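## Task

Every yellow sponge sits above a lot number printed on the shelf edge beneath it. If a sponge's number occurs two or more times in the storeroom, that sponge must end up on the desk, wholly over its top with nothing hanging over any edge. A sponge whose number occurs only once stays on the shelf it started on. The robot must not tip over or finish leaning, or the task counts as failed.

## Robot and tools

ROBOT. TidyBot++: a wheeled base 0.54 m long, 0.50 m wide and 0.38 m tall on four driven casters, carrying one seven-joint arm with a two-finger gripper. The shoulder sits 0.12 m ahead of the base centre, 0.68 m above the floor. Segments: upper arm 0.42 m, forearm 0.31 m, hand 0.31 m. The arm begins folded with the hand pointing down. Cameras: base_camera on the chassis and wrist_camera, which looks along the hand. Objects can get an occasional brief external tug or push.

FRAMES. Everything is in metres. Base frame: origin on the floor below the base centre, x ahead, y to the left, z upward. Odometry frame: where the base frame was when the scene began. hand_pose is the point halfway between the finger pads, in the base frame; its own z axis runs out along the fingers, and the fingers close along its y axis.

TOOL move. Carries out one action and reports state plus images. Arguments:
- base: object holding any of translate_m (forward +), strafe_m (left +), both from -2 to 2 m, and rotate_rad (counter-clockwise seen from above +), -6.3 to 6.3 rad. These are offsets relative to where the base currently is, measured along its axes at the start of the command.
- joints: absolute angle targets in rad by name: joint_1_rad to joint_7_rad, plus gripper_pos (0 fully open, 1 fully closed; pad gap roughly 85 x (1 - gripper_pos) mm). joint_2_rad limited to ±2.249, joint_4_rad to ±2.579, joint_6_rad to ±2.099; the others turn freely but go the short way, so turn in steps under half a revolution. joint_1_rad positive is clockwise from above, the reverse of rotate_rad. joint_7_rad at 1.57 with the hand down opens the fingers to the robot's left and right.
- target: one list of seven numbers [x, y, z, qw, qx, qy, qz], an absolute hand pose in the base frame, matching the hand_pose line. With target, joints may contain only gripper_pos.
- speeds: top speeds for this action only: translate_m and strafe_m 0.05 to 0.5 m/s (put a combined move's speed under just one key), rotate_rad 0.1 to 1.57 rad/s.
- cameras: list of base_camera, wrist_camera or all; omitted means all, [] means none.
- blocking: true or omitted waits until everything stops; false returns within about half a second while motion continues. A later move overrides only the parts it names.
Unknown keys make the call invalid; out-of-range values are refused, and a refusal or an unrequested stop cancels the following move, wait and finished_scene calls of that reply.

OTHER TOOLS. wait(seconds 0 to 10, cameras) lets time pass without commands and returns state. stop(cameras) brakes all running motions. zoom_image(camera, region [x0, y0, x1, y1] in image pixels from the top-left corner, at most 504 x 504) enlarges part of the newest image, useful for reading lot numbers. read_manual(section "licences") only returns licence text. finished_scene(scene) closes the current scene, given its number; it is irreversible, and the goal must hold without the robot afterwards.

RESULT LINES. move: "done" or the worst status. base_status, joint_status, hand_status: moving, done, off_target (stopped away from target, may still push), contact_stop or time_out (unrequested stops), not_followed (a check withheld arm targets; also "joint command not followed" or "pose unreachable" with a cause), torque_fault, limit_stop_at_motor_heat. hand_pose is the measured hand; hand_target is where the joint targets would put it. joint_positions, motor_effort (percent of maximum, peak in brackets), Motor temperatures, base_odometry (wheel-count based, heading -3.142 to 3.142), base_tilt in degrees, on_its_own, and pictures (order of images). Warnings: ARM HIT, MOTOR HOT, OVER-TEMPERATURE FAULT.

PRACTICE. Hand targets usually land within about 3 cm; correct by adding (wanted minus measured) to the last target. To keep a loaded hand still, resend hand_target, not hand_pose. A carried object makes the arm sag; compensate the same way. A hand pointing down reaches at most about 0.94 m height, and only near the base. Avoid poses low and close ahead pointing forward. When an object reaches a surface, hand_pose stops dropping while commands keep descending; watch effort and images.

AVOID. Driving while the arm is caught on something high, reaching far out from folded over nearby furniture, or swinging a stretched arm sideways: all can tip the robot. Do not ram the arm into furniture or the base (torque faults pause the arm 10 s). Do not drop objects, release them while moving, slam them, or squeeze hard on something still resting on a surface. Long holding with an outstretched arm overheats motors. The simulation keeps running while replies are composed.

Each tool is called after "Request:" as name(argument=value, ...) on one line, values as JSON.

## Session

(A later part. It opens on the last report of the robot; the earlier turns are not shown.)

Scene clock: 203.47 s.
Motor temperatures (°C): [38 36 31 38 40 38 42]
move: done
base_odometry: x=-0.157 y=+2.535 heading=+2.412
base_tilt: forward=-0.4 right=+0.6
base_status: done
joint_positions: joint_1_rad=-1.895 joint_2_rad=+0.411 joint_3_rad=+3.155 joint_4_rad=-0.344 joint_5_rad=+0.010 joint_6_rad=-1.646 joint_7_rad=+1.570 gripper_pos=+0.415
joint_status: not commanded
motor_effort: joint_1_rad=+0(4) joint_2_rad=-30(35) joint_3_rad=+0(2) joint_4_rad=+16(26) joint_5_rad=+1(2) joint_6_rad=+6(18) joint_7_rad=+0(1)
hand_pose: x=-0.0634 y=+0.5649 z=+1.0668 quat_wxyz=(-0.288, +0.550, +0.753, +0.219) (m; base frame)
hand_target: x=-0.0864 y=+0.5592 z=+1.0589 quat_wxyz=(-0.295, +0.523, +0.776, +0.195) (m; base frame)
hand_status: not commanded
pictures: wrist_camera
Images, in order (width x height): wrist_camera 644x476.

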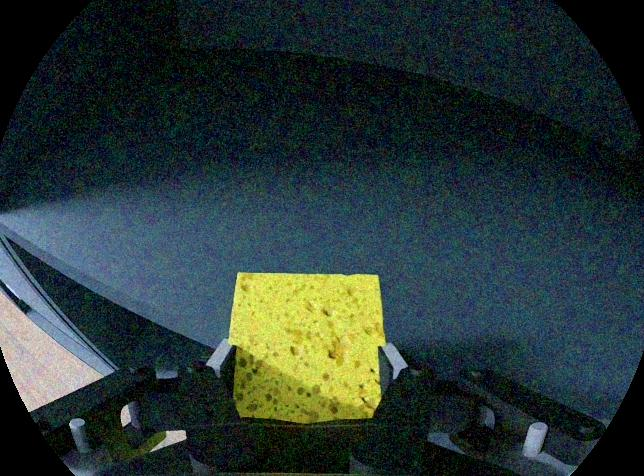

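Request:
move(joints={"joint_2_rad": -0.416, "joint_4_rad": -1.655, "joint_6_rad": -1.085}, cameras=["wrist_camera"])

Request:
move(base={"translate_m": -2.0, "rotate_rad": -0.03}, joints={"joint_1_rad": 0.0})

Scene clock: 206.47 s.
Motor temperatures (°C): [38 36 31 38 40 38 42]
move: done
base_odometry: x=-0.157 y=+2.535 heading=+2.412
base_tilt: forward=-0.4 right=+0.6
base_status: not commanded
joint_positions: joint_1_rad=-1.895 joint_2_rad=-0.404 joint_3_rad=+3.155 joint_4_rad=-1.625 joint_5_rad=+0.010 joint_6_rad=-1.148 joint_7_rad=+1.570 gripper_pos=+0.415
joint_status: all done
motor_effort: joint_1_rad=+0(1) joint_2_rad=-5(31) joint_3_rad=+1(1) joint_4_rad=+21(22) joint_5_rad=+1(1) joint_6_rad=+6(7) joint_7_rad=+0(1)
hand_pose: x=+0.0153 y=+0.3316 z=+0.9533 quat_wxyz=(-0.303, +0.546, +0.748, +0.224) (m; base frame)
hand_target: x=-0.0064 y=+0.3316 z=+0.9566 quat_wxyz=(-0.334, +0.524, +0.753, +0.217) (m; base frame)
hand_status: not commanded
pictures: wrist_camera
Images, in order (width x height): wrist_camera 644x476.

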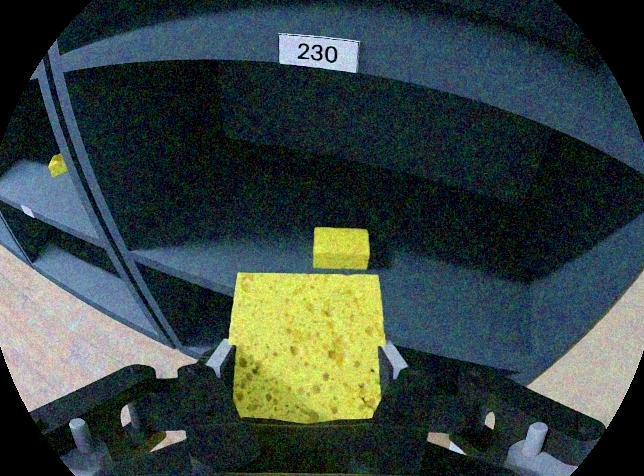

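Scene clock: 210.83 s.
Motor temperatures (°C): [38 36 31 38 40 38 42]
move: done
base_odometry: x=+1.334 y=+1.202 heading=+2.382
base_tilt: forward=-0.4 right=+0.6
base_status: done
joint_positions: joint_1_rad=-0.019 joint_2_rad=-0.418 joint_3_rad=+3.155 joint_4_rad=-1.626 joint_5_rad=+0.010 joint_6_rad=-1.143 joint_7_rad=+1.570 gripper_pos=+0.415
joint_status: all done
motor_effort: joint_1_rad=-1(2) joint_2_rad=-5(6) joint_3_rad=+0(2) joint_4_rad=+20(21) joint_5_rad=+1(1) joint_6_rad=+7(7) joint_7_rad=+0(1)
hand_pose: x=+0.4635 y=-0.0010 z=+0.9589 quat_wxyz=(+0.001, +0.923, +0.002, +0.385) (m; base frame)
hand_target: x=+0.4733 y=+0.0114 z=+0.9566 quat_wxyz=(-0.017, +0.917, +0.012, +0.398) (m; base frame)
hand_status: not commanded
pictures: base_camera, wrist_camera
Images, in order (width x height): base_camera 644x364, wrist_camera 644x476.

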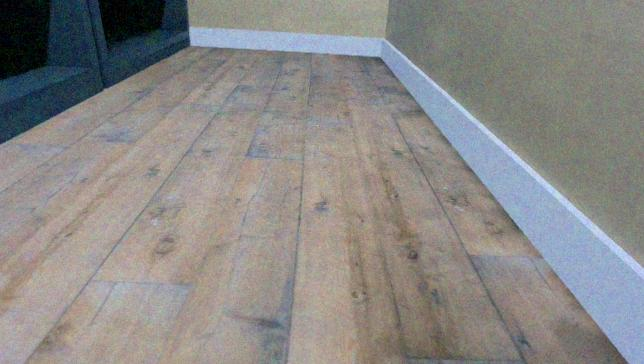

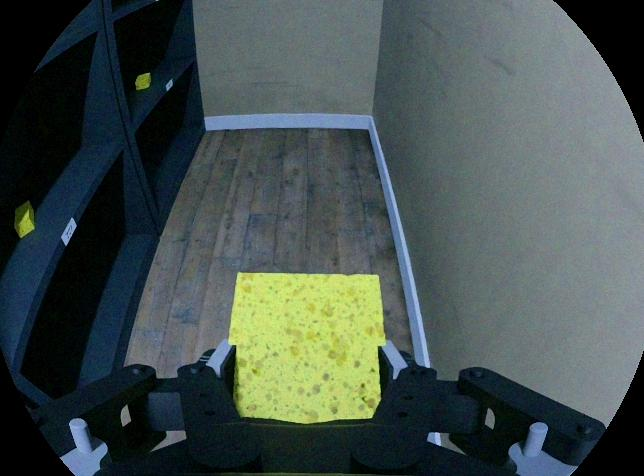

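Request:
move(base={"translate_m": -1.8, "strafe_m": 0.05}, cameras=["base_camera"])

Request:
move(base={"rotate_rad": 1.2})

Scene clock: 216.00 s.
Motor temperatures (°C): [38 36 31 38 40 38 42]
move: done
base_odometry: x=+2.605 y=-0.074 heading=+2.382
base_tilt: forward=-0.4 right=+0.6
base_status: done
joint_positions: joint_1_rad=-0.019 joint_2_rad=-0.420 joint_3_rad=+3.155 joint_4_rad=-1.647 joint_5_rad=+0.010 joint_6_rad=-1.099 joint_7_rad=+1.570 gripper_pos=+0.415
joint_status: not commanded
motor_effort: joint_1_rad=+0(1) joint_2_rad=-4(9) joint_3_rad=+1(1) joint_4_rad=+20(21) joint_5_rad=+1(1) joint_6_rad=+7(8) joint_7_rad=+0(1)
hand_pose: x=+0.4700 y=-0.0009 z=+0.9590 quat_wxyz=(+0.001, +0.918, +0.002, +0.397) (m; base frame)
hand_target: x=+0.4733 y=+0.0114 z=+0.9566 quat_wxyz=(-0.017, +0.917, +0.012, +0.398) (m; base frame)
hand_status: not commanded
pictures: base_camera
Images, in order (width x height): base_camera 644x364.

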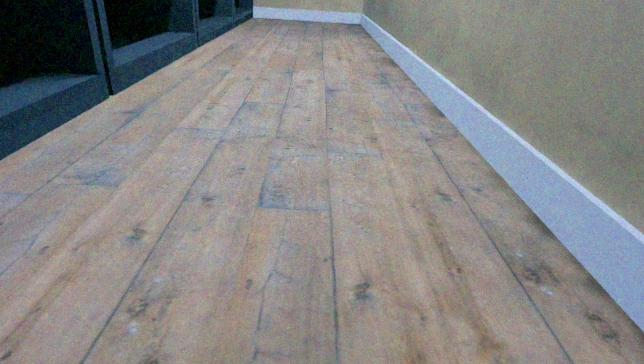

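Scene clock: 218.03 s.
Motor temperatures (°C): [38 36 31 38 40 38 42]
move: done
base_odometry: x=+2.605 y=-0.074 heading=-2.702
base_tilt: forward=-0.3 right=+0.6
base_status: done
joint_positions: joint_1_rad=-0.015 joint_2_rad=-0.420 joint_3_rad=+3.153 joint_4_rad=-1.647 joint_5_rad=+0.010 joint_6_rad=-1.099 joint_7_rad=+1.570 gripper_pos=+0.415
joint_status: not commanded
motor_effort: joint_1_rad=-1(2) joint_2_rad=-5(6) joint_3_rad=+1(2) joint_4_rad=+20(21) joint_5_rad=+1(1) joint_6_rad=+7(7) joint_7_rad=-1(1)
hand_pose: x=+0.4700 y=-0.0012 z=+0.9589 quat_wxyz=(+0.002, +0.918, +0.001, +0.397) (m; base frame)
hand_target: x=+0.4733 y=+0.0114 z=+0.9566 quat_wxyz=(-0.017, +0.917, +0.012, +0.398) (m; base frame)
hand_status: not commanded
pictures: base_camera, wrist_camera
Images, in order (width x height): base_camera 644x364, wrist_camera 644x476.

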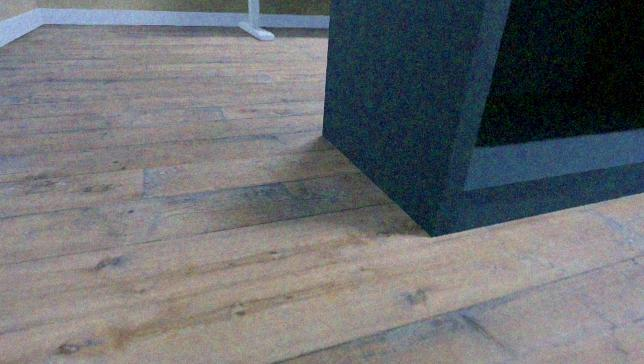

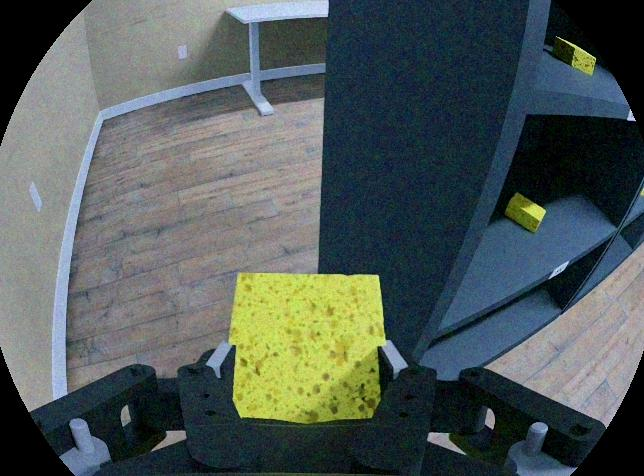

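Request:
move(base={"rotate_rad": 0.38}, cameras=["wrist_camera"])

Request:
move(base={"translate_m": 1.4})

Scene clock: 219.70 s.
Motor temperatures (°C): [38 36 30 38 40 38 42]
move: done
base_odometry: x=+2.605 y=-0.074 heading=-2.322
base_tilt: forward=-0.4 right=+0.6
base_status: done
joint_positions: joint_1_rad=-0.014 joint_2_rad=-0.420 joint_3_rad=+3.152 joint_4_rad=-1.647 joint_5_rad=+0.010 joint_6_rad=-1.099 joint_7_rad=+1.570 gripper_pos=+0.415
joint_status: not commanded
motor_effort: joint_1_rad=+0(1) joint_2_rad=-5(6) joint_3_rad=+0(2) joint_4_rad=+20(21) joint_5_rad=+1(1) joint_6_rad=+6(7) joint_7_rad=+0(1)
hand_pose: x=+0.4700 y=-0.0012 z=+0.9589 quat_wxyz=(+0.002, +0.918, +0.001, +0.397) (m; base frame)
hand_target: x=+0.4733 y=+0.0114 z=+0.9566 quat_wxyz=(-0.017, +0.917, +0.012, +0.398) (m; base frame)
hand_status: not commanded
pictures: wrist_camera
Images, in order (width x height): wrist_camera 644x476.

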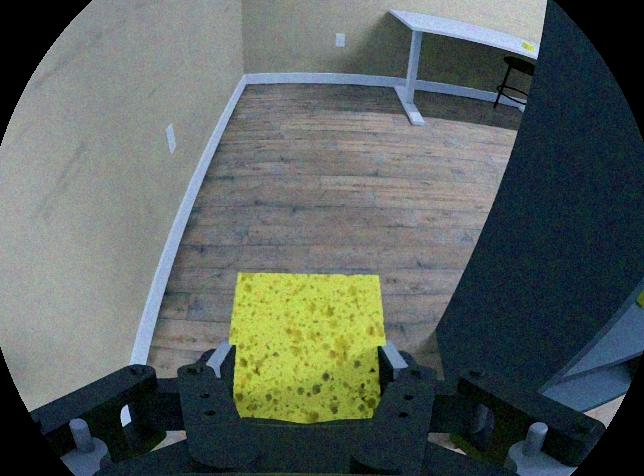

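Scene clock: 223.17 s.
Motor temperatures (°C): [38 36 30 38 40 38 42]
move: done
base_odometry: x=+1.649 y=-1.097 heading=-2.321
base_tilt: forward=-0.3 right=+0.6
base_status: done
joint_positions: joint_1_rad=-0.014 joint_2_rad=-0.415 joint_3_rad=+3.152 joint_4_rad=-1.647 joint_5_rad=+0.010 joint_6_rad=-1.099 joint_7_rad=+1.570 gripper_pos=+0.415
joint_status: not commanded
motor_effort: joint_1_rad=+0(1) joint_2_rad=-4(8) joint_3_rad=+1(1) joint_4_rad=+20(22) joint_5_rad=+1(1) joint_6_rad=+7(8) joint_7_rad=+0(1)
hand_pose: x=+0.4715 y=-0.0012 z=+0.9571 quat_wxyz=(+0.002, +0.919, +0.001, +0.394) (m; base frame)
hand_target: x=+0.4733 y=+0.0114 z=+0.9566 quat_wxyz=(-0.017, +0.917, +0.012, +0.398) (m; base frame)
hand_status: not commanded
pictures: base_camera, wrist_camera
Images, in order (width x height): base_camera 644x364, wrist_camera 644x476.

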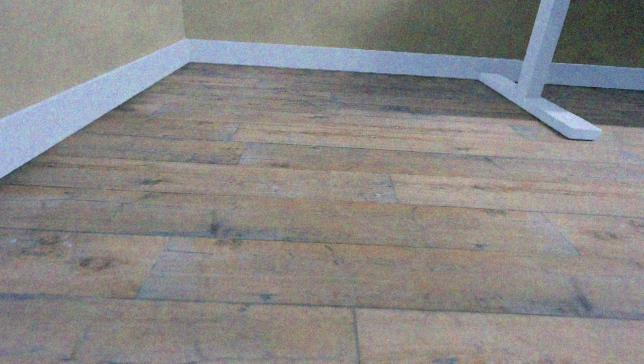

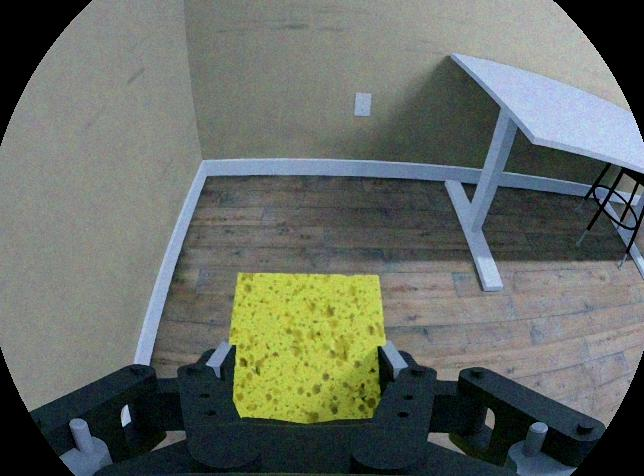

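Request:
move(base={"translate_m": 0.67, "strafe_m": -0.8}, joints={"joint_1_rad": 0.02, "joint_2_rad": 0.14, "joint_4_rad": -1.435, "joint_5_rad": -0.02, "joint_6_rad": -0.74})

Request:
move(joints={"joint_2_rad": 0.20, "joint_4_rad": -1.65, "joint_6_rad": -0.50}, cameras=["wrist_camera"])

Scene clock: 227.37 s.
Motor temperatures (°C): [38 36 30 38 40 38 42]
move: done
base_odometry: x=+0.607 y=-1.041 heading=-2.321
base_tilt: forward=-0.3 right=+0.6
base_status: done
joint_positions: joint_1_rad=+0.007 joint_2_rad=+0.127 joint_3_rad=+3.152 joint_4_rad=-1.455 joint_5_rad=+0.010 joint_6_rad=-0.799 joint_7_rad=+1.570 gripper_pos=+0.415
joint_status: all done
motor_effort: joint_1_rad=+0(2) joint_2_rad=-25(28) joint_3_rad=+0(3) joint_4_rad=+21(22) joint_5_rad=+1(2) joint_6_rad=+6(8) joint_7_rad=+0(1)
hand_pose: x=+0.7012 y=-0.0109 z=+0.8702 quat_wxyz=(+0.008, +0.928, -0.006, +0.371) (m; base frame)
hand_target: x=+0.7211 y=-0.0113 z=+0.8863 quat_wxyz=(+0.005, +0.916, +0.001, +0.402) (m; base frame)
hand_status: not commanded
pictures: base_camera, wrist_camera
Images, in order (width x height): base_camera 644x364, wrist_camera 644x476.

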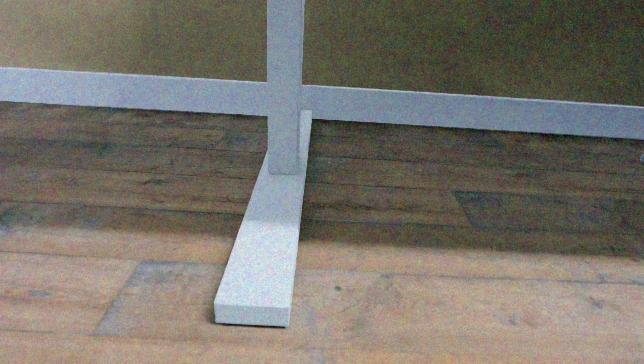

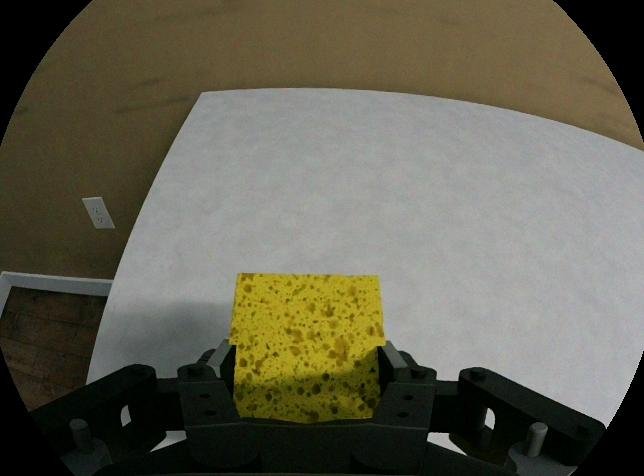

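Scene clock: 228.90 s.
Motor temperatures (°C): [38 36 30 38 40 38 42]
move: done
base_odometry: x=+0.607 y=-1.041 heading=-2.321
base_tilt: forward=-0.3 right=+0.6
base_status: not commanded
joint_positions: joint_1_rad=+0.007 joint_2_rad=+0.184 joint_3_rad=+3.152 joint_4_rad=-1.628 joint_5_rad=+0.010 joint_6_rad=-0.562 joint_7_rad=+1.570 gripper_pos=+0.415
joint_status: all done
motor_effort: joint_1_rad=+0(1) joint_2_rad=-26(29) joint_3_rad=+0(0) joint_4_rad=+20(22) joint_5_rad=+1(1) joint_6_rad=+7(8) joint_7_rad=+0(1)
hand_pose: x=+0.7175 y=-0.0107 z=+0.7966 quat_wxyz=(+0.008, +0.927, -0.005, +0.375) (m; base frame)
hand_target: x=+0.7262 y=-0.0126 z=+0.7888 quat_wxyz=(+0.006, +0.923, -0.001, +0.386) (m; base frame)
hand_status: not commanded
pictures: wrist_camera
Images, in order (width x height): wrist_camera 644x476.

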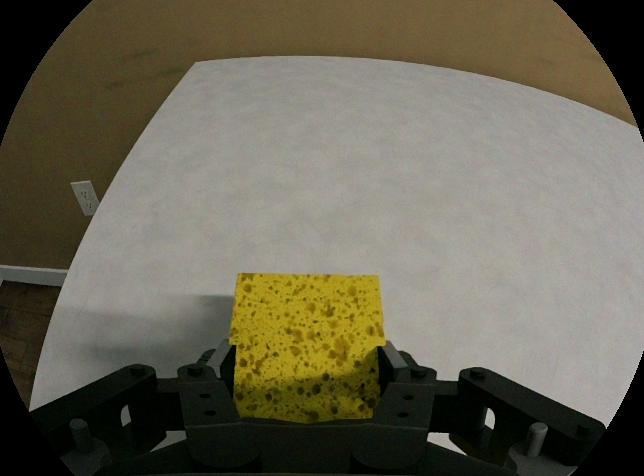

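Request:
move(joints={"joint_2_rad": 0.215, "joint_4_rad": -1.7, "joint_6_rad": -0.445}, cameras=[])

Request:
move(joints={"joint_2_rad": 0.222, "joint_4_rad": -1.725, "joint_6_rad": -0.418}, cameras=["wrist_camera"])

Scene clock: 230.07 s.
Motor temperatures (°C): [38 36 30 38 40 38 42]
move: done
base_odometry: x=+0.607 y=-1.041 heading=-2.321
base_tilt: forward=-0.3 right=+0.6
base_status: not commanded
joint_positions: joint_1_rad=+0.007 joint_2_rad=+0.192 joint_3_rad=+3.152 joint_4_rad=-1.675 joint_5_rad=+0.010 joint_6_rad=-0.503 joint_7_rad=+1.570 gripper_pos=+0.415
joint_status: all done
motor_effort: joint_1_rad=+0(1) joint_2_rad=-26(27) joint_3_rad=+0(0) joint_4_rad=+21(22) joint_5_rad=+1(1) joint_6_rad=+6(8) joint_7_rad=+0(1)
hand_pose: x=+0.7171 y=-0.0105 z=+0.7801 quat_wxyz=(+0.008, +0.926, -0.005, +0.376) (m; base frame)
hand_target: x=+0.7240 y=-0.0129 z=+0.7659 quat_wxyz=(+0.006, +0.925, -0.001, +0.381) (m; base frame)
hand_status: not commanded
pictures: none
No camera images: "cameras" was empty.

Scene clock: 230.73 s.
Motor temperatures (°C): [38 36 30 38 40 38 42]
move: done
base_odometry: x=+0.607 y=-1.041 heading=-2.321
base_tilt: forward=-0.3 right=+0.6
base_status: not commanded
joint_positions: joint_1_rad=+0.007 joint_2_rad=+0.196 joint_3_rad=+3.152 joint_4_rad=-1.699 joint_5_rad=+0.010 joint_6_rad=-0.474 joint_7_rad=+1.570 gripper_pos=+0.415
joint_status: all done
motor_effort: joint_1_rad=-1(1) joint_2_rad=-26(27) joint_3_rad=+0(0) joint_4_rad=+19(21) joint_5_rad=+1(1) joint_6_rad=+7(7) joint_7_rad=+0(0)
hand_pose: x=+0.7162 y=-0.0104 z=+0.7714 quat_wxyz=(+0.008, +0.926, -0.005, +0.377) (m; base frame)
hand_target: x=+0.7222 y=-0.0130 z=+0.7547 quat_wxyz=(+0.006, +0.926, -0.001, +0.379) (m; base frame)
hand_status: not commanded
pictures: wrist_camera
Images, in order (width x height): wrist_camera 644x476.

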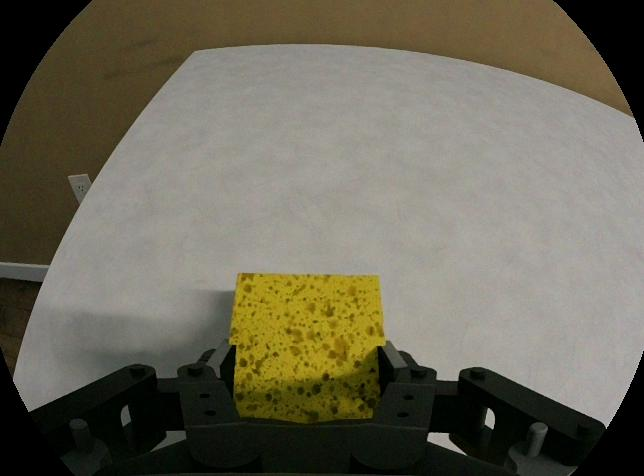

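Request:
move(joints={"joint_2_rad": 0.228, "joint_4_rad": -1.745, "joint_6_rad": -0.394}, cameras=[])

Request:
move(joints={"joint_2_rad": 0.234, "joint_4_rad": -1.765, "joint_6_rad": -0.37}, cameras=[])

Request:
move(joints={"joint_2_rad": 0.24, "joint_4_rad": -1.785, "joint_6_rad": -0.346}, cameras=["wrist_camera"])

Scene clock: 231.63 s.
Motor temperatures (°C): [38 36 30 38 40 38 42]
move: done
base_odometry: x=+0.607 y=-1.041 heading=-2.321
base_tilt: forward=-0.3 right=+0.6
base_status: not commanded
joint_positions: joint_1_rad=+0.007 joint_2_rad=+0.197 joint_3_rad=+3.152 joint_4_rad=-1.715 joint_5_rad=+0.010 joint_6_rad=-0.447 joint_7_rad=+1.570 gripper_pos=+0.415
joint_status: all done
motor_effort: joint_1_rad=-1(1) joint_2_rad=-25(26) joint_3_rad=+0(0) joint_4_rad=+18(21) joint_5_rad=+1(1) joint_6_rad=+6(7) joint_7_rad=+0(1)
hand_pose: x=+0.7172 y=-0.0104 z=+0.7688 quat_wxyz=(+0.008, +0.924, -0.005, +0.382) (m; base frame)
hand_target: x=+0.7211 y=-0.0131 z=+0.7461 quat_wxyz=(+0.007, +0.926, -0.002, +0.378) (m; base frame)
hand_status: not commanded
pictures: none
No camera images: "cameras" was empty.

Scene clock: 232.23 s.
Motor temperatures (°C): [38 36 30 38 40 38 42]
move: done
base_odometry: x=+0.607 y=-1.041 heading=-2.321
base_tilt: forward=-0.3 right=+0.6
base_status: not commanded
joint_positions: joint_1_rad=+0.007 joint_2_rad=+0.197 joint_3_rad=+3.152 joint_4_rad=-1.727 joint_5_rad=+0.010 joint_6_rad=-0.421 joint_7_rad=+1.570 gripper_pos=+0.415
joint_status: all done
motor_effort: joint_1_rad=-1(1) joint_2_rad=-22(24) joint_3_rad=+0(0) joint_4_rad=+18(20) joint_5_rad=+1(1) joint_6_rad=+6(7) joint_7_rad=+0(1)
hand_pose: x=+0.7191 y=-0.0103 z=+0.7684 quat_wxyz=(+0.008, +0.922, -0.005, +0.388) (m; base frame)
hand_target: x=+0.7198 y=-0.0132 z=+0.7377 quat_wxyz=(+0.007, +0.926, -0.002, +0.377) (m; base frame)
hand_status: not commanded
pictures: none
No camera images: "cameras" was empty.

Scene clock: 232.83 s.
Motor temperatures (°C): [38 36 30 38 40 38 42]
move: off_target
base_odometry: x=+0.607 y=-1.041 heading=-2.321
base_tilt: forward=-0.3 right=+0.6
base_status: not commanded
joint_positions: joint_1_rad=+0.007 joint_2_rad=+0.197 joint_3_rad=+3.152 joint_4_rad=-1.739 joint_5_rad=+0.010 joint_6_rad=-0.393 joint_7_rad=+1.570 gripper_pos=+0.415
joint_status: joint_2_rad off_target (ended at +0.197, target +0.240); joint_4_rad off_target (ended at -1.739, target -1.785); the others done
motor_effort: joint_1_rad=-1(1) joint_2_rad=-21(23) joint_3_rad=+0(0) joint_4_rad=+17(18) joint_5_rad=+1(1) joint_6_rad=+6(7) joint_7_rad=+0(0)
hand_pose: x=+0.7210 y=-0.0103 z=+0.7684 quat_wxyz=(+0.008, +0.918, -0.005, +0.395) (m; base frame)
hand_target: x=+0.7183 y=-0.0133 z=+0.7292 quat_wxyz=(+0.007, +0.927, -0.002, +0.376) (m; base frame)
hand_status: not commanded
pictures: wrist_camera
Images, in order (width x height): wrist_camera 644x476.

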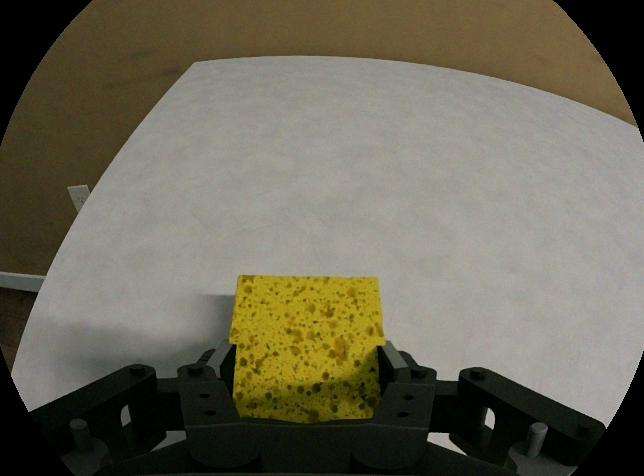

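Request:
move(joints={"gripper_pos": 0.0}, cameras=[])

Request:
move(joints={"joint_2_rad": 0.05, "joint_4_rad": -1.50, "joint_6_rad": -0.75}, cameras=["wrist_camera"])

Request:
move(base={"translate_m": -0.4}, joints={"joint_1_rad": 0.0, "joint_2_rad": -0.33, "joint_4_rad": -1.62, "joint_6_rad": -0.70})

Scene clock: 234.00 s.
Motor temperatures (°C): [38 36 30 38 40 38 42]
move: done
base_odometry: x=+0.607 y=-1.041 heading=-2.321
base_tilt: forward=-0.3 right=+0.6
base_status: not commanded
joint_positions: joint_1_rad=+0.007 joint_2_rad=+0.221 joint_3_rad=+3.152 joint_4_rad=-1.759 joint_5_rad=+0.010 joint_6_rad=-0.392 joint_7_rad=+1.570 gripper_pos=+0.000
joint_status: all done
motor_effort: joint_1_rad=-1(1) joint_2_rad=-25(28) joint_3_rad=+0(1) joint_4_rad=+18(20) joint_5_rad=+0(1) joint_6_rad=+5(7) joint_7_rad=-1(1)
hand_pose: x=+0.7161 y=-0.0102 z=+0.7437 quat_wxyz=(+0.008, +0.927, -0.005, +0.375) (m; base frame)
hand_target: x=+0.7183 y=-0.0133 z=+0.7292 quat_wxyz=(+0.007, +0.927, -0.002, +0.376) (m; base frame)
hand_status: not commanded
pictures: none
No camera images: "cameras" was empty.

Scene clock: 235.67 s.
Motor temperatures (°C): [38 36 30 38 40 38 42]
move: done
base_odometry: x=+0.607 y=-1.041 heading=-2.321
base_tilt: forward=-0.3 right=+0.6
base_status: not commanded
joint_positions: joint_1_rad=+0.007 joint_2_rad=+0.038 joint_3_rad=+3.152 joint_4_rad=-1.511 joint_5_rad=+0.010 joint_6_rad=-0.692 joint_7_rad=+1.570 gripper_pos=+0.000
joint_status: all done
motor_effort: joint_1_rad=-1(1) joint_2_rad=-22(30) joint_3_rad=+0(1) joint_4_rad=+21(22) joint_5_rad=+1(1) joint_6_rad=+7(9) joint_7_rad=+0(1)
hand_pose: x=+0.6931 y=-0.0108 z=+0.9158 quat_wxyz=(+0.008, +0.900, -0.006, +0.435) (m; base frame)
hand_target: x=+0.6865 y=-0.0104 z=+0.9012 quat_wxyz=(+0.005, +0.913, +0.001, +0.409) (m; base frame)
hand_status: not commanded
pictures: wrist_camera
Images, in order (width x height): wrist_camera 644x476.

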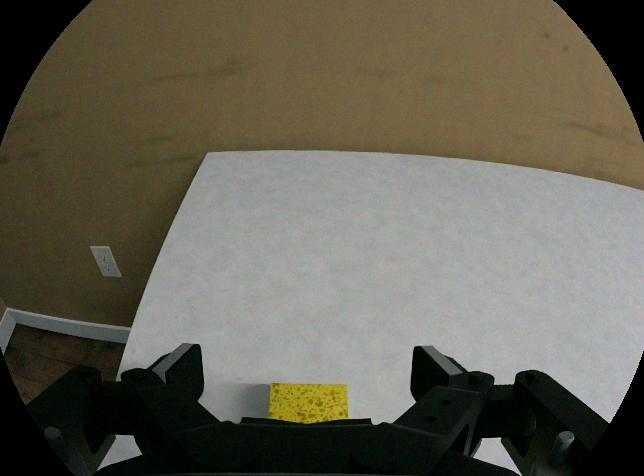

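Scene clock: 237.73 s.
Motor temperatures (°C): [38 36 30 38 40 38 42]
move: done
base_odometry: x=+0.879 y=-0.749 heading=-2.320
base_tilt: forward=-0.3 right=+0.6
base_status: done
joint_positions: joint_1_rad=+0.007 joint_2_rad=-0.345 joint_3_rad=+3.152 joint_4_rad=-1.589 joint_5_rad=+0.010 joint_6_rad=-0.693 joint_7_rad=+1.570 gripper_pos=+0.000
joint_status: all done
motor_effort: joint_1_rad=+0(2) joint_2_rad=-8(27) joint_3_rad=+1(1) joint_4_rad=+21(23) joint_5_rad=+1(1) joint_6_rad=+8(9) joint_7_rad=-1(1)
hand_pose: x=+0.5651 y=-0.0097 z=+1.0672 quat_wxyz=(+0.008, +0.824, -0.007, +0.567) (m; base frame)
hand_target: x=+0.5691 y=+0.0008 z=+1.0404 quat_wxyz=(+0.002, +0.839, +0.009, +0.545) (m; base frame)
hand_status: not commanded
pictures: base_camera, wrist_camera
Images, in order (width x height): base_camera 644x364, wrist_camera 644x476.

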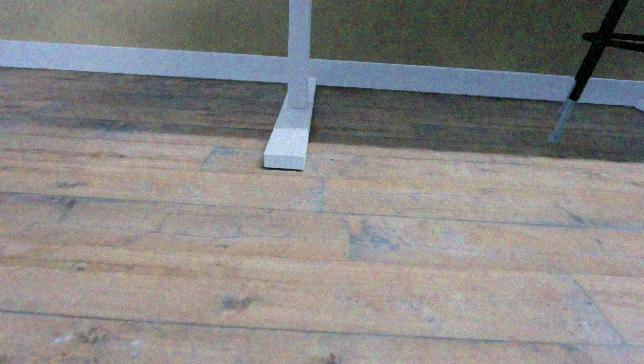

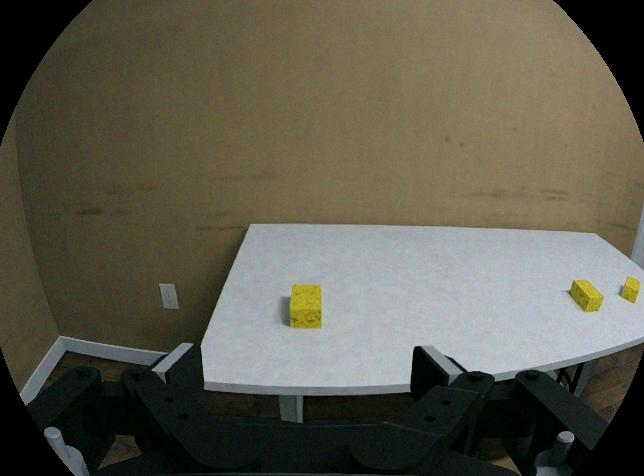

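Request:
move(base={"translate_m": -0.27, "strafe_m": 0.8}, joints={"joint_1_rad": 0.0, "joint_2_rad": -0.8, "joint_4_rad": -2.49, "joint_6_rad": -0.60}, cameras=["base_camera"])

Request:
move(base={"translate_m": -1.4}, cameras=["base_camera"])

Request:
move(base={"rotate_rad": -1.575}, joints={"joint_1_rad": -1.57}, cameras=["base_camera"])

Scene clock: 246.90 s.
Motor temperatures (°C): [38 36 30 38 40 38 42]
move: done
base_odometry: x=+1.649 y=-1.096 heading=-2.320
base_tilt: forward=-0.4 right=+0.6
base_status: done
joint_positions: joint_1_rad=+0.007 joint_2_rad=-0.785 joint_3_rad=+3.152 joint_4_rad=-2.462 joint_5_rad=+0.010 joint_6_rad=-0.660 joint_7_rad=+1.570 gripper_pos=+0.000
joint_status: all done
motor_effort: joint_1_rad=+0(2) joint_2_rad=+6(10) joint_3_rad=+1(2) joint_4_rad=+21(23) joint_5_rad=+1(1) joint_6_rad=+7(9) joint_7_rad=+0(1)
hand_pose: x=+0.3586 y=-0.0045 z=+0.7303 quat_wxyz=(+0.003, +0.920, -0.006, +0.391) (m; base frame)
hand_target: x=+0.3636 y=+0.0031 z=+0.7326 quat_wxyz=(-0.002, +0.911, +0.009, +0.413) (m; base frame)
hand_status: not commanded
pictures: base_camera
Images, in order (width x height): base_camera 644x364.

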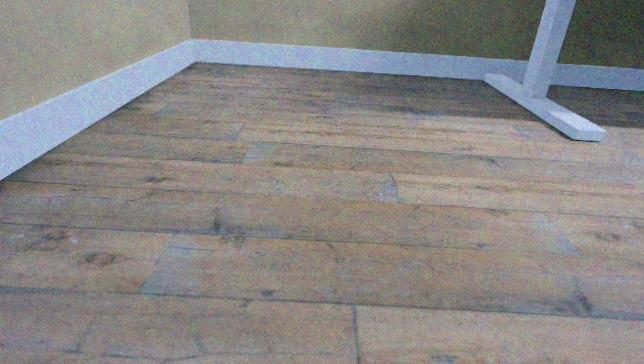

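Scene clock: 250.37 s.
Motor temperatures (°C): [38 36 30 38 40 38 42]
move: done
base_odometry: x=+2.602 y=-0.070 heading=-2.320
base_tilt: forward=-0.4 right=+0.6
base_status: done
joint_positions: joint_1_rad=+0.007 joint_2_rad=-0.792 joint_3_rad=+3.152 joint_4_rad=-2.462 joint_5_rad=+0.010 joint_6_rad=-0.656 joint_7_rad=+1.570 gripper_pos=+0.000
joint_status: not commanded
motor_effort: joint_1_rad=+0(1) joint_2_rad=+5(8) joint_3_rad=+1(1) joint_4_rad=+21(22) joint_5_rad=+1(1) joint_6_rad=+7(7) joint_7_rad=+0(1)
hand_pose: x=+0.3590 y=-0.0045 z=+0.7327 quat_wxyz=(+0.004, +0.918, -0.006, +0.396) (m; base frame)
hand_target: x=+0.3636 y=+0.0031 z=+0.7326 quat_wxyz=(-0.002, +0.911, +0.009, +0.413) (m; base frame)
hand_status: not commanded
pictures: base_camera
Images, in order (width x height): base_camera 644x364.

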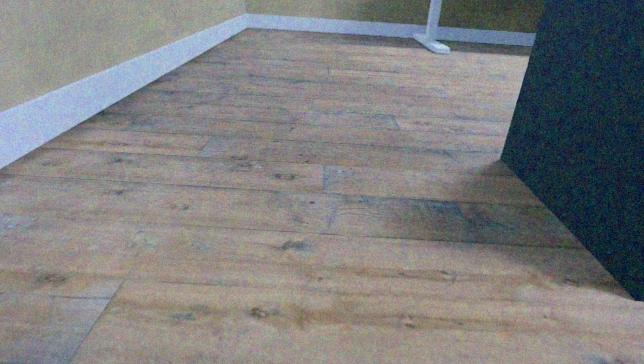

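Scene clock: 253.17 s.
Motor temperatures (°C): [38 36 30 38 40 38 42]
move: done
base_odometry: x=+2.602 y=-0.070 heading=+2.389
base_tilt: forward=-0.4 right=+0.6
base_status: done
joint_positions: joint_1_rad=-1.551 joint_2_rad=-0.792 joint_3_rad=+3.152 joint_4_rad=-2.462 joint_5_rad=+0.010 joint_6_rad=-0.656 joint_7_rad=+1.570 gripper_pos=+0.000
joint_status: all done
motor_effort: joint_1_rad=+0(2) joint_2_rad=+6(7) joint_3_rad=+1(1) joint_4_rad=+21(22) joint_5_rad=+1(1) joint_6_rad=+6(7) joint_7_rad=+0(1)
hand_pose: x=+0.1264 y=+0.2399 z=+0.7327 quat_wxyz=(-0.276, +0.658, +0.641, +0.284) (m; base frame)
hand_target: x=+0.1161 y=+0.2446 z=+0.7326 quat_wxyz=(-0.293, +0.638, +0.650, +0.291) (m; base frame)
hand_status: not commanded
pictures: base_camera
Images, in order (width x height): base_camera 644x364.

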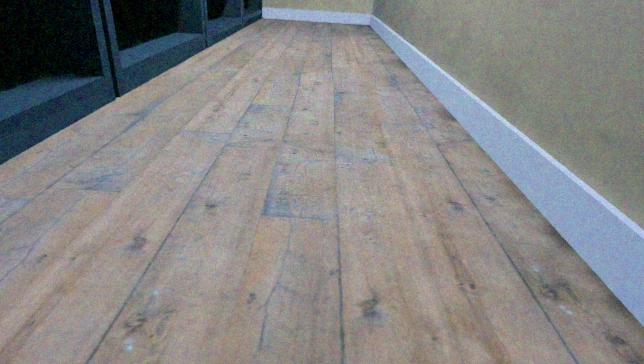

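Request:
move(cameras=[])

Scene clock: 254.43 s.
Motor temperatures (°C): [38 36 30 38 40 38 42]
base_odometry: x=+2.602 y=-0.070 heading=+2.389
base_tilt: forward=-0.3 right=+0.6
base_status: done
joint_positions: joint_1_rad=-1.551 joint_2_rad=-0.792 joint_3_rad=+3.152 joint_4_rad=-2.462 joint_5_rad=+0.010 joint_6_rad=-0.656 joint_7_rad=+1.570 gripper_pos=+0.000
joint_status: all done
motor_effort: joint_1_rad=+0(2) joint_2_rad=+6(7) joint_3_rad=+1(1) joint_4_rad=+21(22) joint_5_rad=+1(1) joint_6_rad=+7(7) joint_7_rad=+0(1)
hand_pose: x=+0.1264 y=+0.2399 z=+0.7327 quat_wxyz=(-0.276, +0.658, +0.641, +0.284) (m; base frame)
hand_target: x=+0.1161 y=+0.2446 z=+0.7326 quat_wxyz=(-0.293, +0.638, +0.650, +0.291) (m; base frame)
hand_status: not commanded
pictures: none
No camera images: "cameras" was empty.

Request:
move(base={"translate_m": 1.14, "strafe_m": 0.007, "rotate_rad": -0.009}, joints={"joint_1_rad": -2.003, "joint_2_rad": 0.522, "joint_3_rad": 3.14159, "joint_4_rad": -2.0, "joint_5_rad": 0.0, "joint_6_rad": 0.209, "joint_7_rad": 1.571, "gripper_pos": 0.0}, cameras=["wrist_camera"])

Scene clock: 258.63 s.
Motor temperatures (°C): [38 36 30 38 40 38 42]
move: done
base_odometry: x=+1.765 y=+0.704 heading=+2.379
base_tilt: forward=-0.4 right=+0.6
base_status: done
joint_positions: joint_1_rad=-1.987 joint_2_rad=+0.496 joint_3_rad=+3.152 joint_4_rad=-2.022 joint_5_rad=+0.010 joint_6_rad=+0.149 joint_7_rad=+1.570 gripper_pos=+0.000
joint_status: all done
motor_effort: joint_1_rad=+0(3) joint_2_rad=-31(32) joint_3_rad=+0(2) joint_4_rad=+14(22) joint_5_rad=+1(2) joint_6_rad=+6(8) joint_7_rad=+0(1)
hand_pose: x=-0.1200 y=+0.5515 z=+0.5738 quat_wxyz=(-0.313, +0.505, +0.777, +0.210) (m; base frame)
hand_target: x=-0.1427 y=+0.5640 z=+0.5802 quat_wxyz=(-0.339, +0.493, +0.771, +0.217) (m; base frame)
hand_status: not commanded
pictures: wrist_camera
Images, in order (width x height): wrist_camera 644x476.

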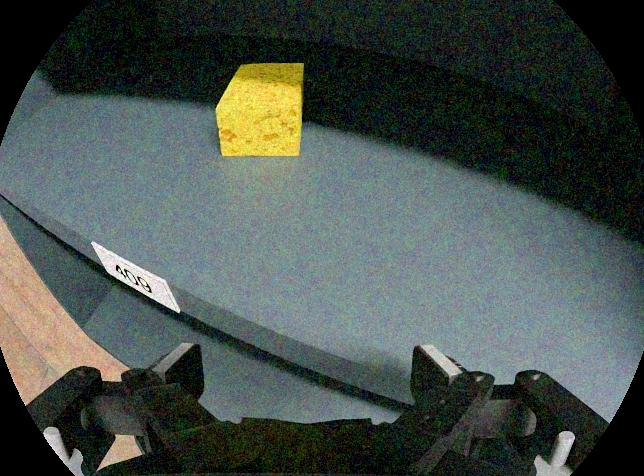

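Request:
move(base={"translate_m": -0.101, "strafe_m": 0.105}, cameras=["wrist_camera"])

Scene clock: 263.23 s.
Motor temperatures (°C): [38 36 30 38 40 38 42]
move: done
base_odometry: x=+1.766 y=+0.558 heading=+2.379
base_tilt: forward=-0.4 right=+0.6
base_status: done
joint_positions: joint_1_rad=-1.991 joint_2_rad=+0.500 joint_3_rad=+3.152 joint_4_rad=-2.014 joint_5_rad=+0.010 joint_6_rad=+0.154 joint_7_rad=+1.570 gripper_pos=+0.000
joint_status: not commanded
motor_effort: joint_1_rad=+0(2) joint_2_rad=-30(33) joint_3_rad=+0(1) joint_4_rad=+14(15) joint_5_rad=+1(1) joint_6_rad=+6(7) joint_7_rad=+0(1)
hand_pose: x=-0.1239 y=+0.5550 z=+0.5759 quat_wxyz=(-0.317, +0.502, +0.776, +0.212) (m; base frame)
hand_target: x=-0.1427 y=+0.5640 z=+0.5802 quat_wxyz=(-0.339, +0.493, +0.771, +0.217) (m; base frame)
hand_status: not commanded
pictures: wrist_camera
Images, in order (width x height): wrist_camera 644x476.

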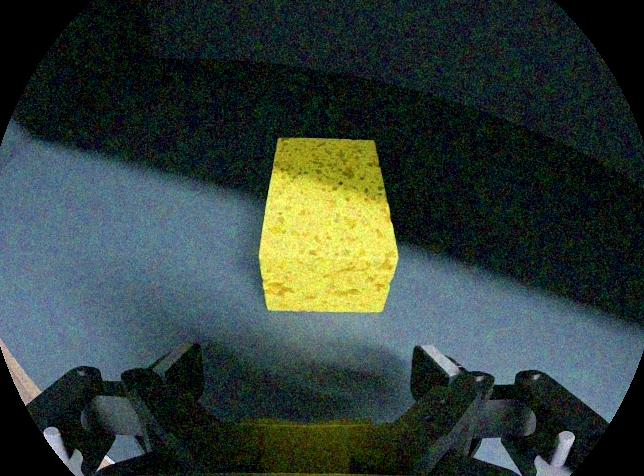

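Request:
move(base={"translate_m": -0.036, "strafe_m": 0.1075}, joints={"joint_2_rad": 0.532}, cameras=["wrist_camera"])

Request:
move(joints={"gripper_pos": 0.6}, cameras=["wrist_camera"])

Scene clock: 265.30 s.
Motor temperatures (°C): [38 36 30 38 40 38 42]
move: done
base_odometry: x=+1.718 y=+0.455 heading=+2.379
base_tilt: forward=-0.4 right=+0.5
base_status: done
joint_positions: joint_1_rad=-1.991 joint_2_rad=+0.508 joint_3_rad=+3.152 joint_4_rad=-2.010 joint_5_rad=+0.010 joint_6_rad=+0.156 joint_7_rad=+1.570 gripper_pos=+0.000
joint_status: all done
motor_effort: joint_1_rad=-1(2) joint_2_rad=-31(33) joint_3_rad=+0(1) joint_4_rad=+13(16) joint_5_rad=+1(1) joint_6_rad=+6(7) joint_7_rad=+0(1)
hand_pose: x=-0.1248 y=+0.5563 z=+0.5728 quat_wxyz=(-0.316, +0.502, +0.777, +0.211) (m; base frame)
hand_target: x=-0.1422 y=+0.5631 z=+0.5740 quat_wxyz=(-0.335, +0.494, +0.773, +0.215) (m; base frame)
hand_status: not commanded
pictures: wrist_camera
Images, in order (width x height): wrist_camera 644x476.

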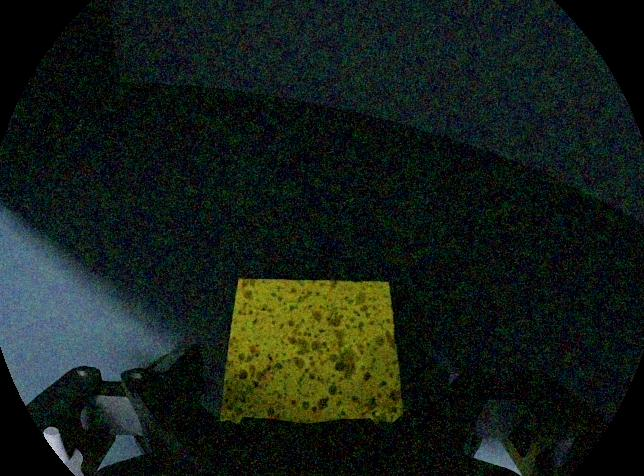

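Scene clock: 266.17 s.
Motor temperatures (°C): [38 36 30 38 40 38 42]
move: off_target
base_odometry: x=+1.718 y=+0.456 heading=+2.379
base_tilt: forward=-0.4 right=+0.6
base_status: not commanded
joint_positions: joint_1_rad=-1.991 joint_2_rad=+0.508 joint_3_rad=+3.152 joint_4_rad=-2.009 joint_5_rad=+0.010 joint_6_rad=+0.159 joint_7_rad=+1.570 gripper_pos=+0.394
joint_status: gripper_pos off_target (ended at +0.394, target +0.600)
motor_effort: joint_1_rad=-1(1) joint_2_rad=-29(31) joint_3_rad=+0(0) joint_4_rad=+14(14) joint_5_rad=+1(1) joint_6_rad=+6(7) joint_7_rad=+0(1)
hand_pose: x=-0.1251 y=+0.5571 z=+0.5740 quat_wxyz=(-0.318, +0.502, +0.776, +0.212) (m; base frame)
hand_target: x=-0.1422 y=+0.5631 z=+0.5740 quat_wxyz=(-0.335, +0.494, +0.773, +0.215) (m; base frame)
hand_status: not commanded
pictures: wrist_camera
Images, in order (width x height): wrist_camera 644x476.

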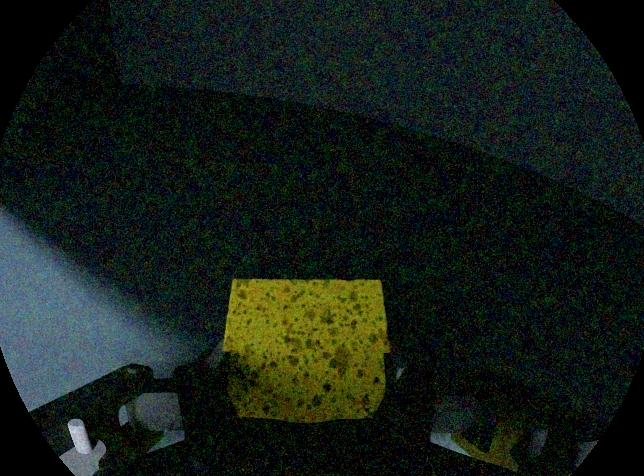

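Request:
move(joints={"joint_2_rad": 0.411, "joint_4_rad": -1.94, "joint_6_rad": -0.035}, cameras=["wrist_camera"])

Request:
move(base={"translate_m": 0.1, "strafe_m": -0.228}, blocking=false, cameras=[])

Request:
move(joints={"joint_2_rad": -0.416, "joint_4_rad": -1.655, "joint_6_rad": -1.085}, cameras=["wrist_camera"])

Scene clock: 268.37 s.
Motor temperatures (°C): [38 36 30 38 40 38 42]
move: done
base_odometry: x=+1.718 y=+0.456 heading=+2.379
base_tilt: forward=-0.4 right=+0.6
base_status: not commanded
joint_positions: joint_1_rad=-1.991 joint_2_rad=+0.401 joint_3_rad=+3.152 joint_4_rad=-1.957 joint_5_rad=+0.010 joint_6_rad=+0.015 joint_7_rad=+1.570 gripper_pos=+0.394
joint_status: all done
motor_effort: joint_1_rad=+0(1) joint_2_rad=-29(34) joint_3_rad=+0(1) joint_4_rad=+16(17) joint_5_rad=+1(1) joint_6_rad=+6(8) joint_7_rad=+0(0)
hand_pose: x=-0.1252 y=+0.5582 z=+0.6294 quat_wxyz=(-0.323, +0.501, +0.773, +0.216) (m; base frame)
hand_target: x=-0.1356 y=+0.5488 z=+0.6198 quat_wxyz=(-0.311, +0.501, +0.783, +0.199) (m; base frame)
hand_status: not commanded
pictures: wrist_camera
Images, in order (width x height): wrist_camera 644x476.

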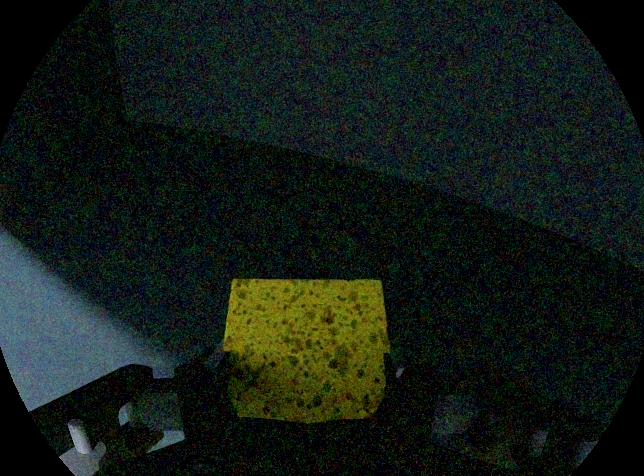

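Scene clock: 268.87 s.
Motor temperatures (°C): [38 36 30 38 40 38 42]
move: moving
base_odometry: x=+1.739 y=+0.513 heading=+2.380
base_tilt: forward=-0.4 right=+0.6
base_status: translate_m moving; strafe_m moving
joint_positions: joint_1_rad=-1.991 joint_2_rad=+0.400 joint_3_rad=+3.152 joint_4_rad=-1.955 joint_5_rad=+0.010 joint_6_rad=+0.015 joint_7_rad=+1.570 gripper_pos=+0.394
joint_status: not commanded
motor_effort: joint_1_rad=-1(2) joint_2_rad=-33(33) joint_3_rad=+0(1) joint_4_rad=+16(18) joint_5_rad=+1(1) joint_6_rad=+6(7) joint_7_rad=+0(1)
hand_pose: x=-0.1257 y=+0.5588 z=+0.6305 quat_wxyz=(-0.324, +0.500, +0.773, +0.217) (m; base frame)
hand_target: x=-0.1356 y=+0.5488 z=+0.6198 quat_wxyz=(-0.311, +0.501, +0.783, +0.199) (m; base frame)
hand_status: not commanded
pictures: none
No camera images: "cameras" was empty.

Scene clock: 271.33 s.
Motor temperatures (°C): [38 36 30 38 40 38 42]
move: done
base_odometry: x=+1.803 y=+0.690 heading=+2.379
base_tilt: forward=-0.4 right=+0.6
base_status: done
joint_positions: joint_1_rad=-1.992 joint_2_rad=-0.411 joint_3_rad=+3.152 joint_4_rad=-1.675 joint_5_rad=+0.010 joint_6_rad=-1.028 joint_7_rad=+1.570 gripper_pos=+0.395
joint_status: all done
motor_effort: joint_1_rad=+0(1) joint_2_rad=-5(34) joint_3_rad=+1(1) joint_4_rad=+21(21) joint_5_rad=+1(1) joint_6_rad=+7(8) joint_7_rad=+0(1)
hand_pose: x=-0.0251 y=+0.3359 z=+0.9569 quat_wxyz=(-0.343, +0.499, +0.762, +0.228) (m; base frame)
hand_target: x=-0.0306 y=+0.3211 z=+0.9562 quat_wxyz=(-0.335, +0.495, +0.773, +0.214) (m; base frame)
hand_status: not commanded
pictures: wrist_camera
Images, in order (width x height): wrist_camera 644x476.

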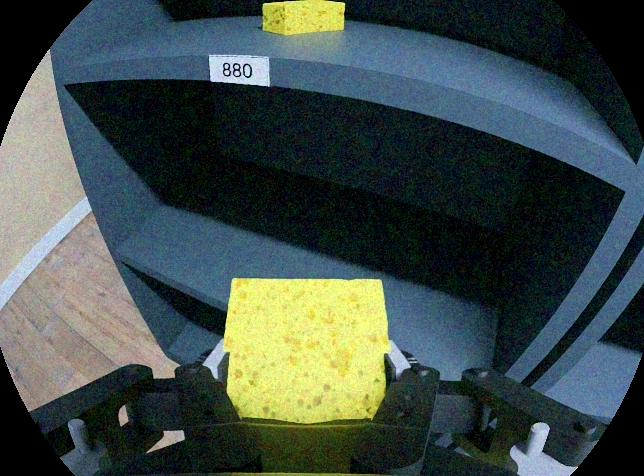

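Request:
move(joints={"joint_2_rad": 0.43, "joint_4_rad": -1.985, "joint_6_rad": 0.07}, cameras=[])

Request:
move(base={"translate_m": -0.1, "strafe_m": 0.228}, speeds={"translate_m": 0.3}, cameras=["wrist_camera"])

Request:
move(joints={"joint_2_rad": 0.52, "joint_4_rad": -2.03, "joint_6_rad": 0.19}, cameras=["wrist_camera"])

Scene clock: 274.13 s.
Motor temperatures (°C): [38 36 30 38 40 38 42]
move: done
base_odometry: x=+1.803 y=+0.690 heading=+2.379
base_tilt: forward=-0.3 right=+0.6
base_status: not commanded
joint_positions: joint_1_rad=-1.992 joint_2_rad=+0.406 joint_3_rad=+3.152 joint_4_rad=-1.956 joint_5_rad=+0.010 joint_6_rad=+0.007 joint_7_rad=+1.570 gripper_pos=+0.395
joint_status: all done
motor_effort: joint_1_rad=+0(1) joint_2_rad=-29(31) joint_3_rad=+0(1) joint_4_rad=+16(21) joint_5_rad=+1(1) joint_6_rad=+6(8) joint_7_rad=+0(1)
hand_pose: x=-0.1252 y=+0.5567 z=+0.6250 quat_wxyz=(-0.319, +0.502, +0.775, +0.213) (m; base frame)
hand_target: x=-0.1364 y=+0.5504 z=+0.6117 quat_wxyz=(-0.327, +0.497, +0.776, +0.209) (m; base frame)
hand_status: not commanded
pictures: none
No camera images: "cameras" was empty.

Scene clock: 275.90 s.
Motor temperatures (°C): [38 36 30 38 40 38 42]
move: done
base_odometry: x=+1.717 y=+0.456 heading=+2.379
base_tilt: forward=-0.4 right=+0.6
base_status: done
joint_positions: joint_1_rad=-1.993 joint_2_rad=+0.411 joint_3_rad=+3.151 joint_4_rad=-1.962 joint_5_rad=+0.010 joint_6_rad=+0.015 joint_7_rad=+1.570 gripper_pos=+0.395
joint_status: not commanded
motor_effort: joint_1_rad=+0(3) joint_2_rad=-30(32) joint_3_rad=+0(2) joint_4_rad=+16(18) joint_5_rad=+1(1) joint_6_rad=+7(7) joint_7_rad=+0(1)
hand_pose: x=-0.1256 y=+0.5548 z=+0.6207 quat_wxyz=(-0.318, +0.501, +0.777, +0.212) (m; base frame)
hand_target: x=-0.1364 y=+0.5504 z=+0.6117 quat_wxyz=(-0.327, +0.497, +0.776, +0.209) (m; base frame)
hand_status: not commanded
pictures: wrist_camera
Images, in order (width x height): wrist_camera 644x476.

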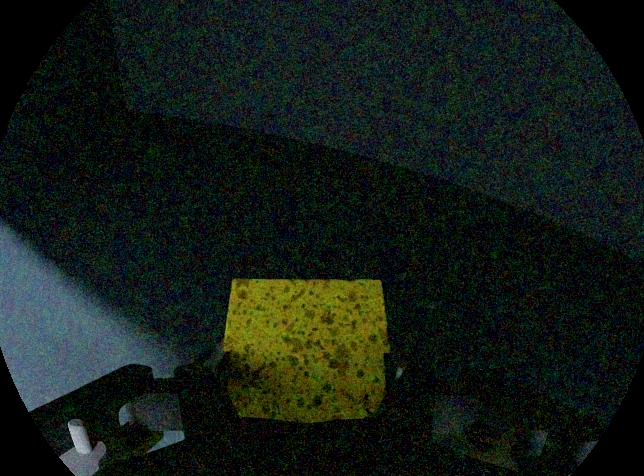

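Scene clock: 276.90 s.
Motor temperatures (°C): [38 36 30 38 40 38 42]
move: done
base_odometry: x=+1.717 y=+0.456 heading=+2.379
base_tilt: forward=-0.4 right=+0.6
base_status: not commanded
joint_positions: joint_1_rad=-1.993 joint_2_rad=+0.499 joint_3_rad=+3.151 joint_4_rad=-2.005 joint_5_rad=+0.010 joint_6_rad=+0.130 joint_7_rad=+1.570 gripper_pos=+0.395
joint_status: all done
motor_effort: joint_1_rad=-1(1) joint_2_rad=-31(33) joint_3_rad=+0(0) joint_4_rad=+14(16) joint_5_rad=+1(1) joint_6_rad=+6(7) joint_7_rad=+0(1)
hand_pose: x=-0.1252 y=+0.5531 z=+0.5746 quat_wxyz=(-0.312, +0.503, +0.779, +0.207) (m; base frame)
hand_target: x=-0.1351 y=+0.5476 z=+0.5651 quat_wxyz=(-0.321, +0.498, +0.779, +0.205) (m; base frame)
hand_status: not commanded
pictures: wrist_camera
Images, in order (width x height): wrist_camera 644x476.

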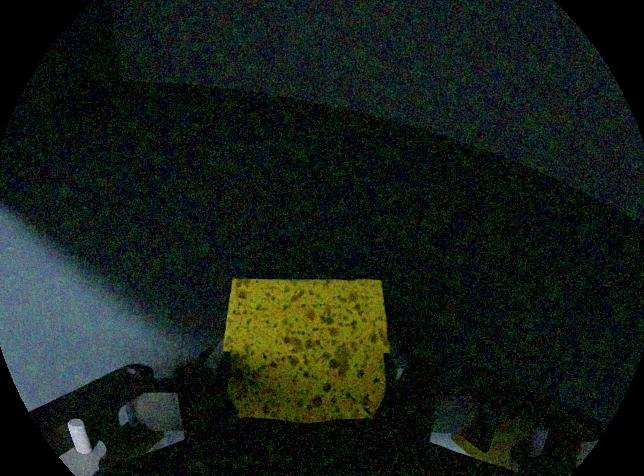

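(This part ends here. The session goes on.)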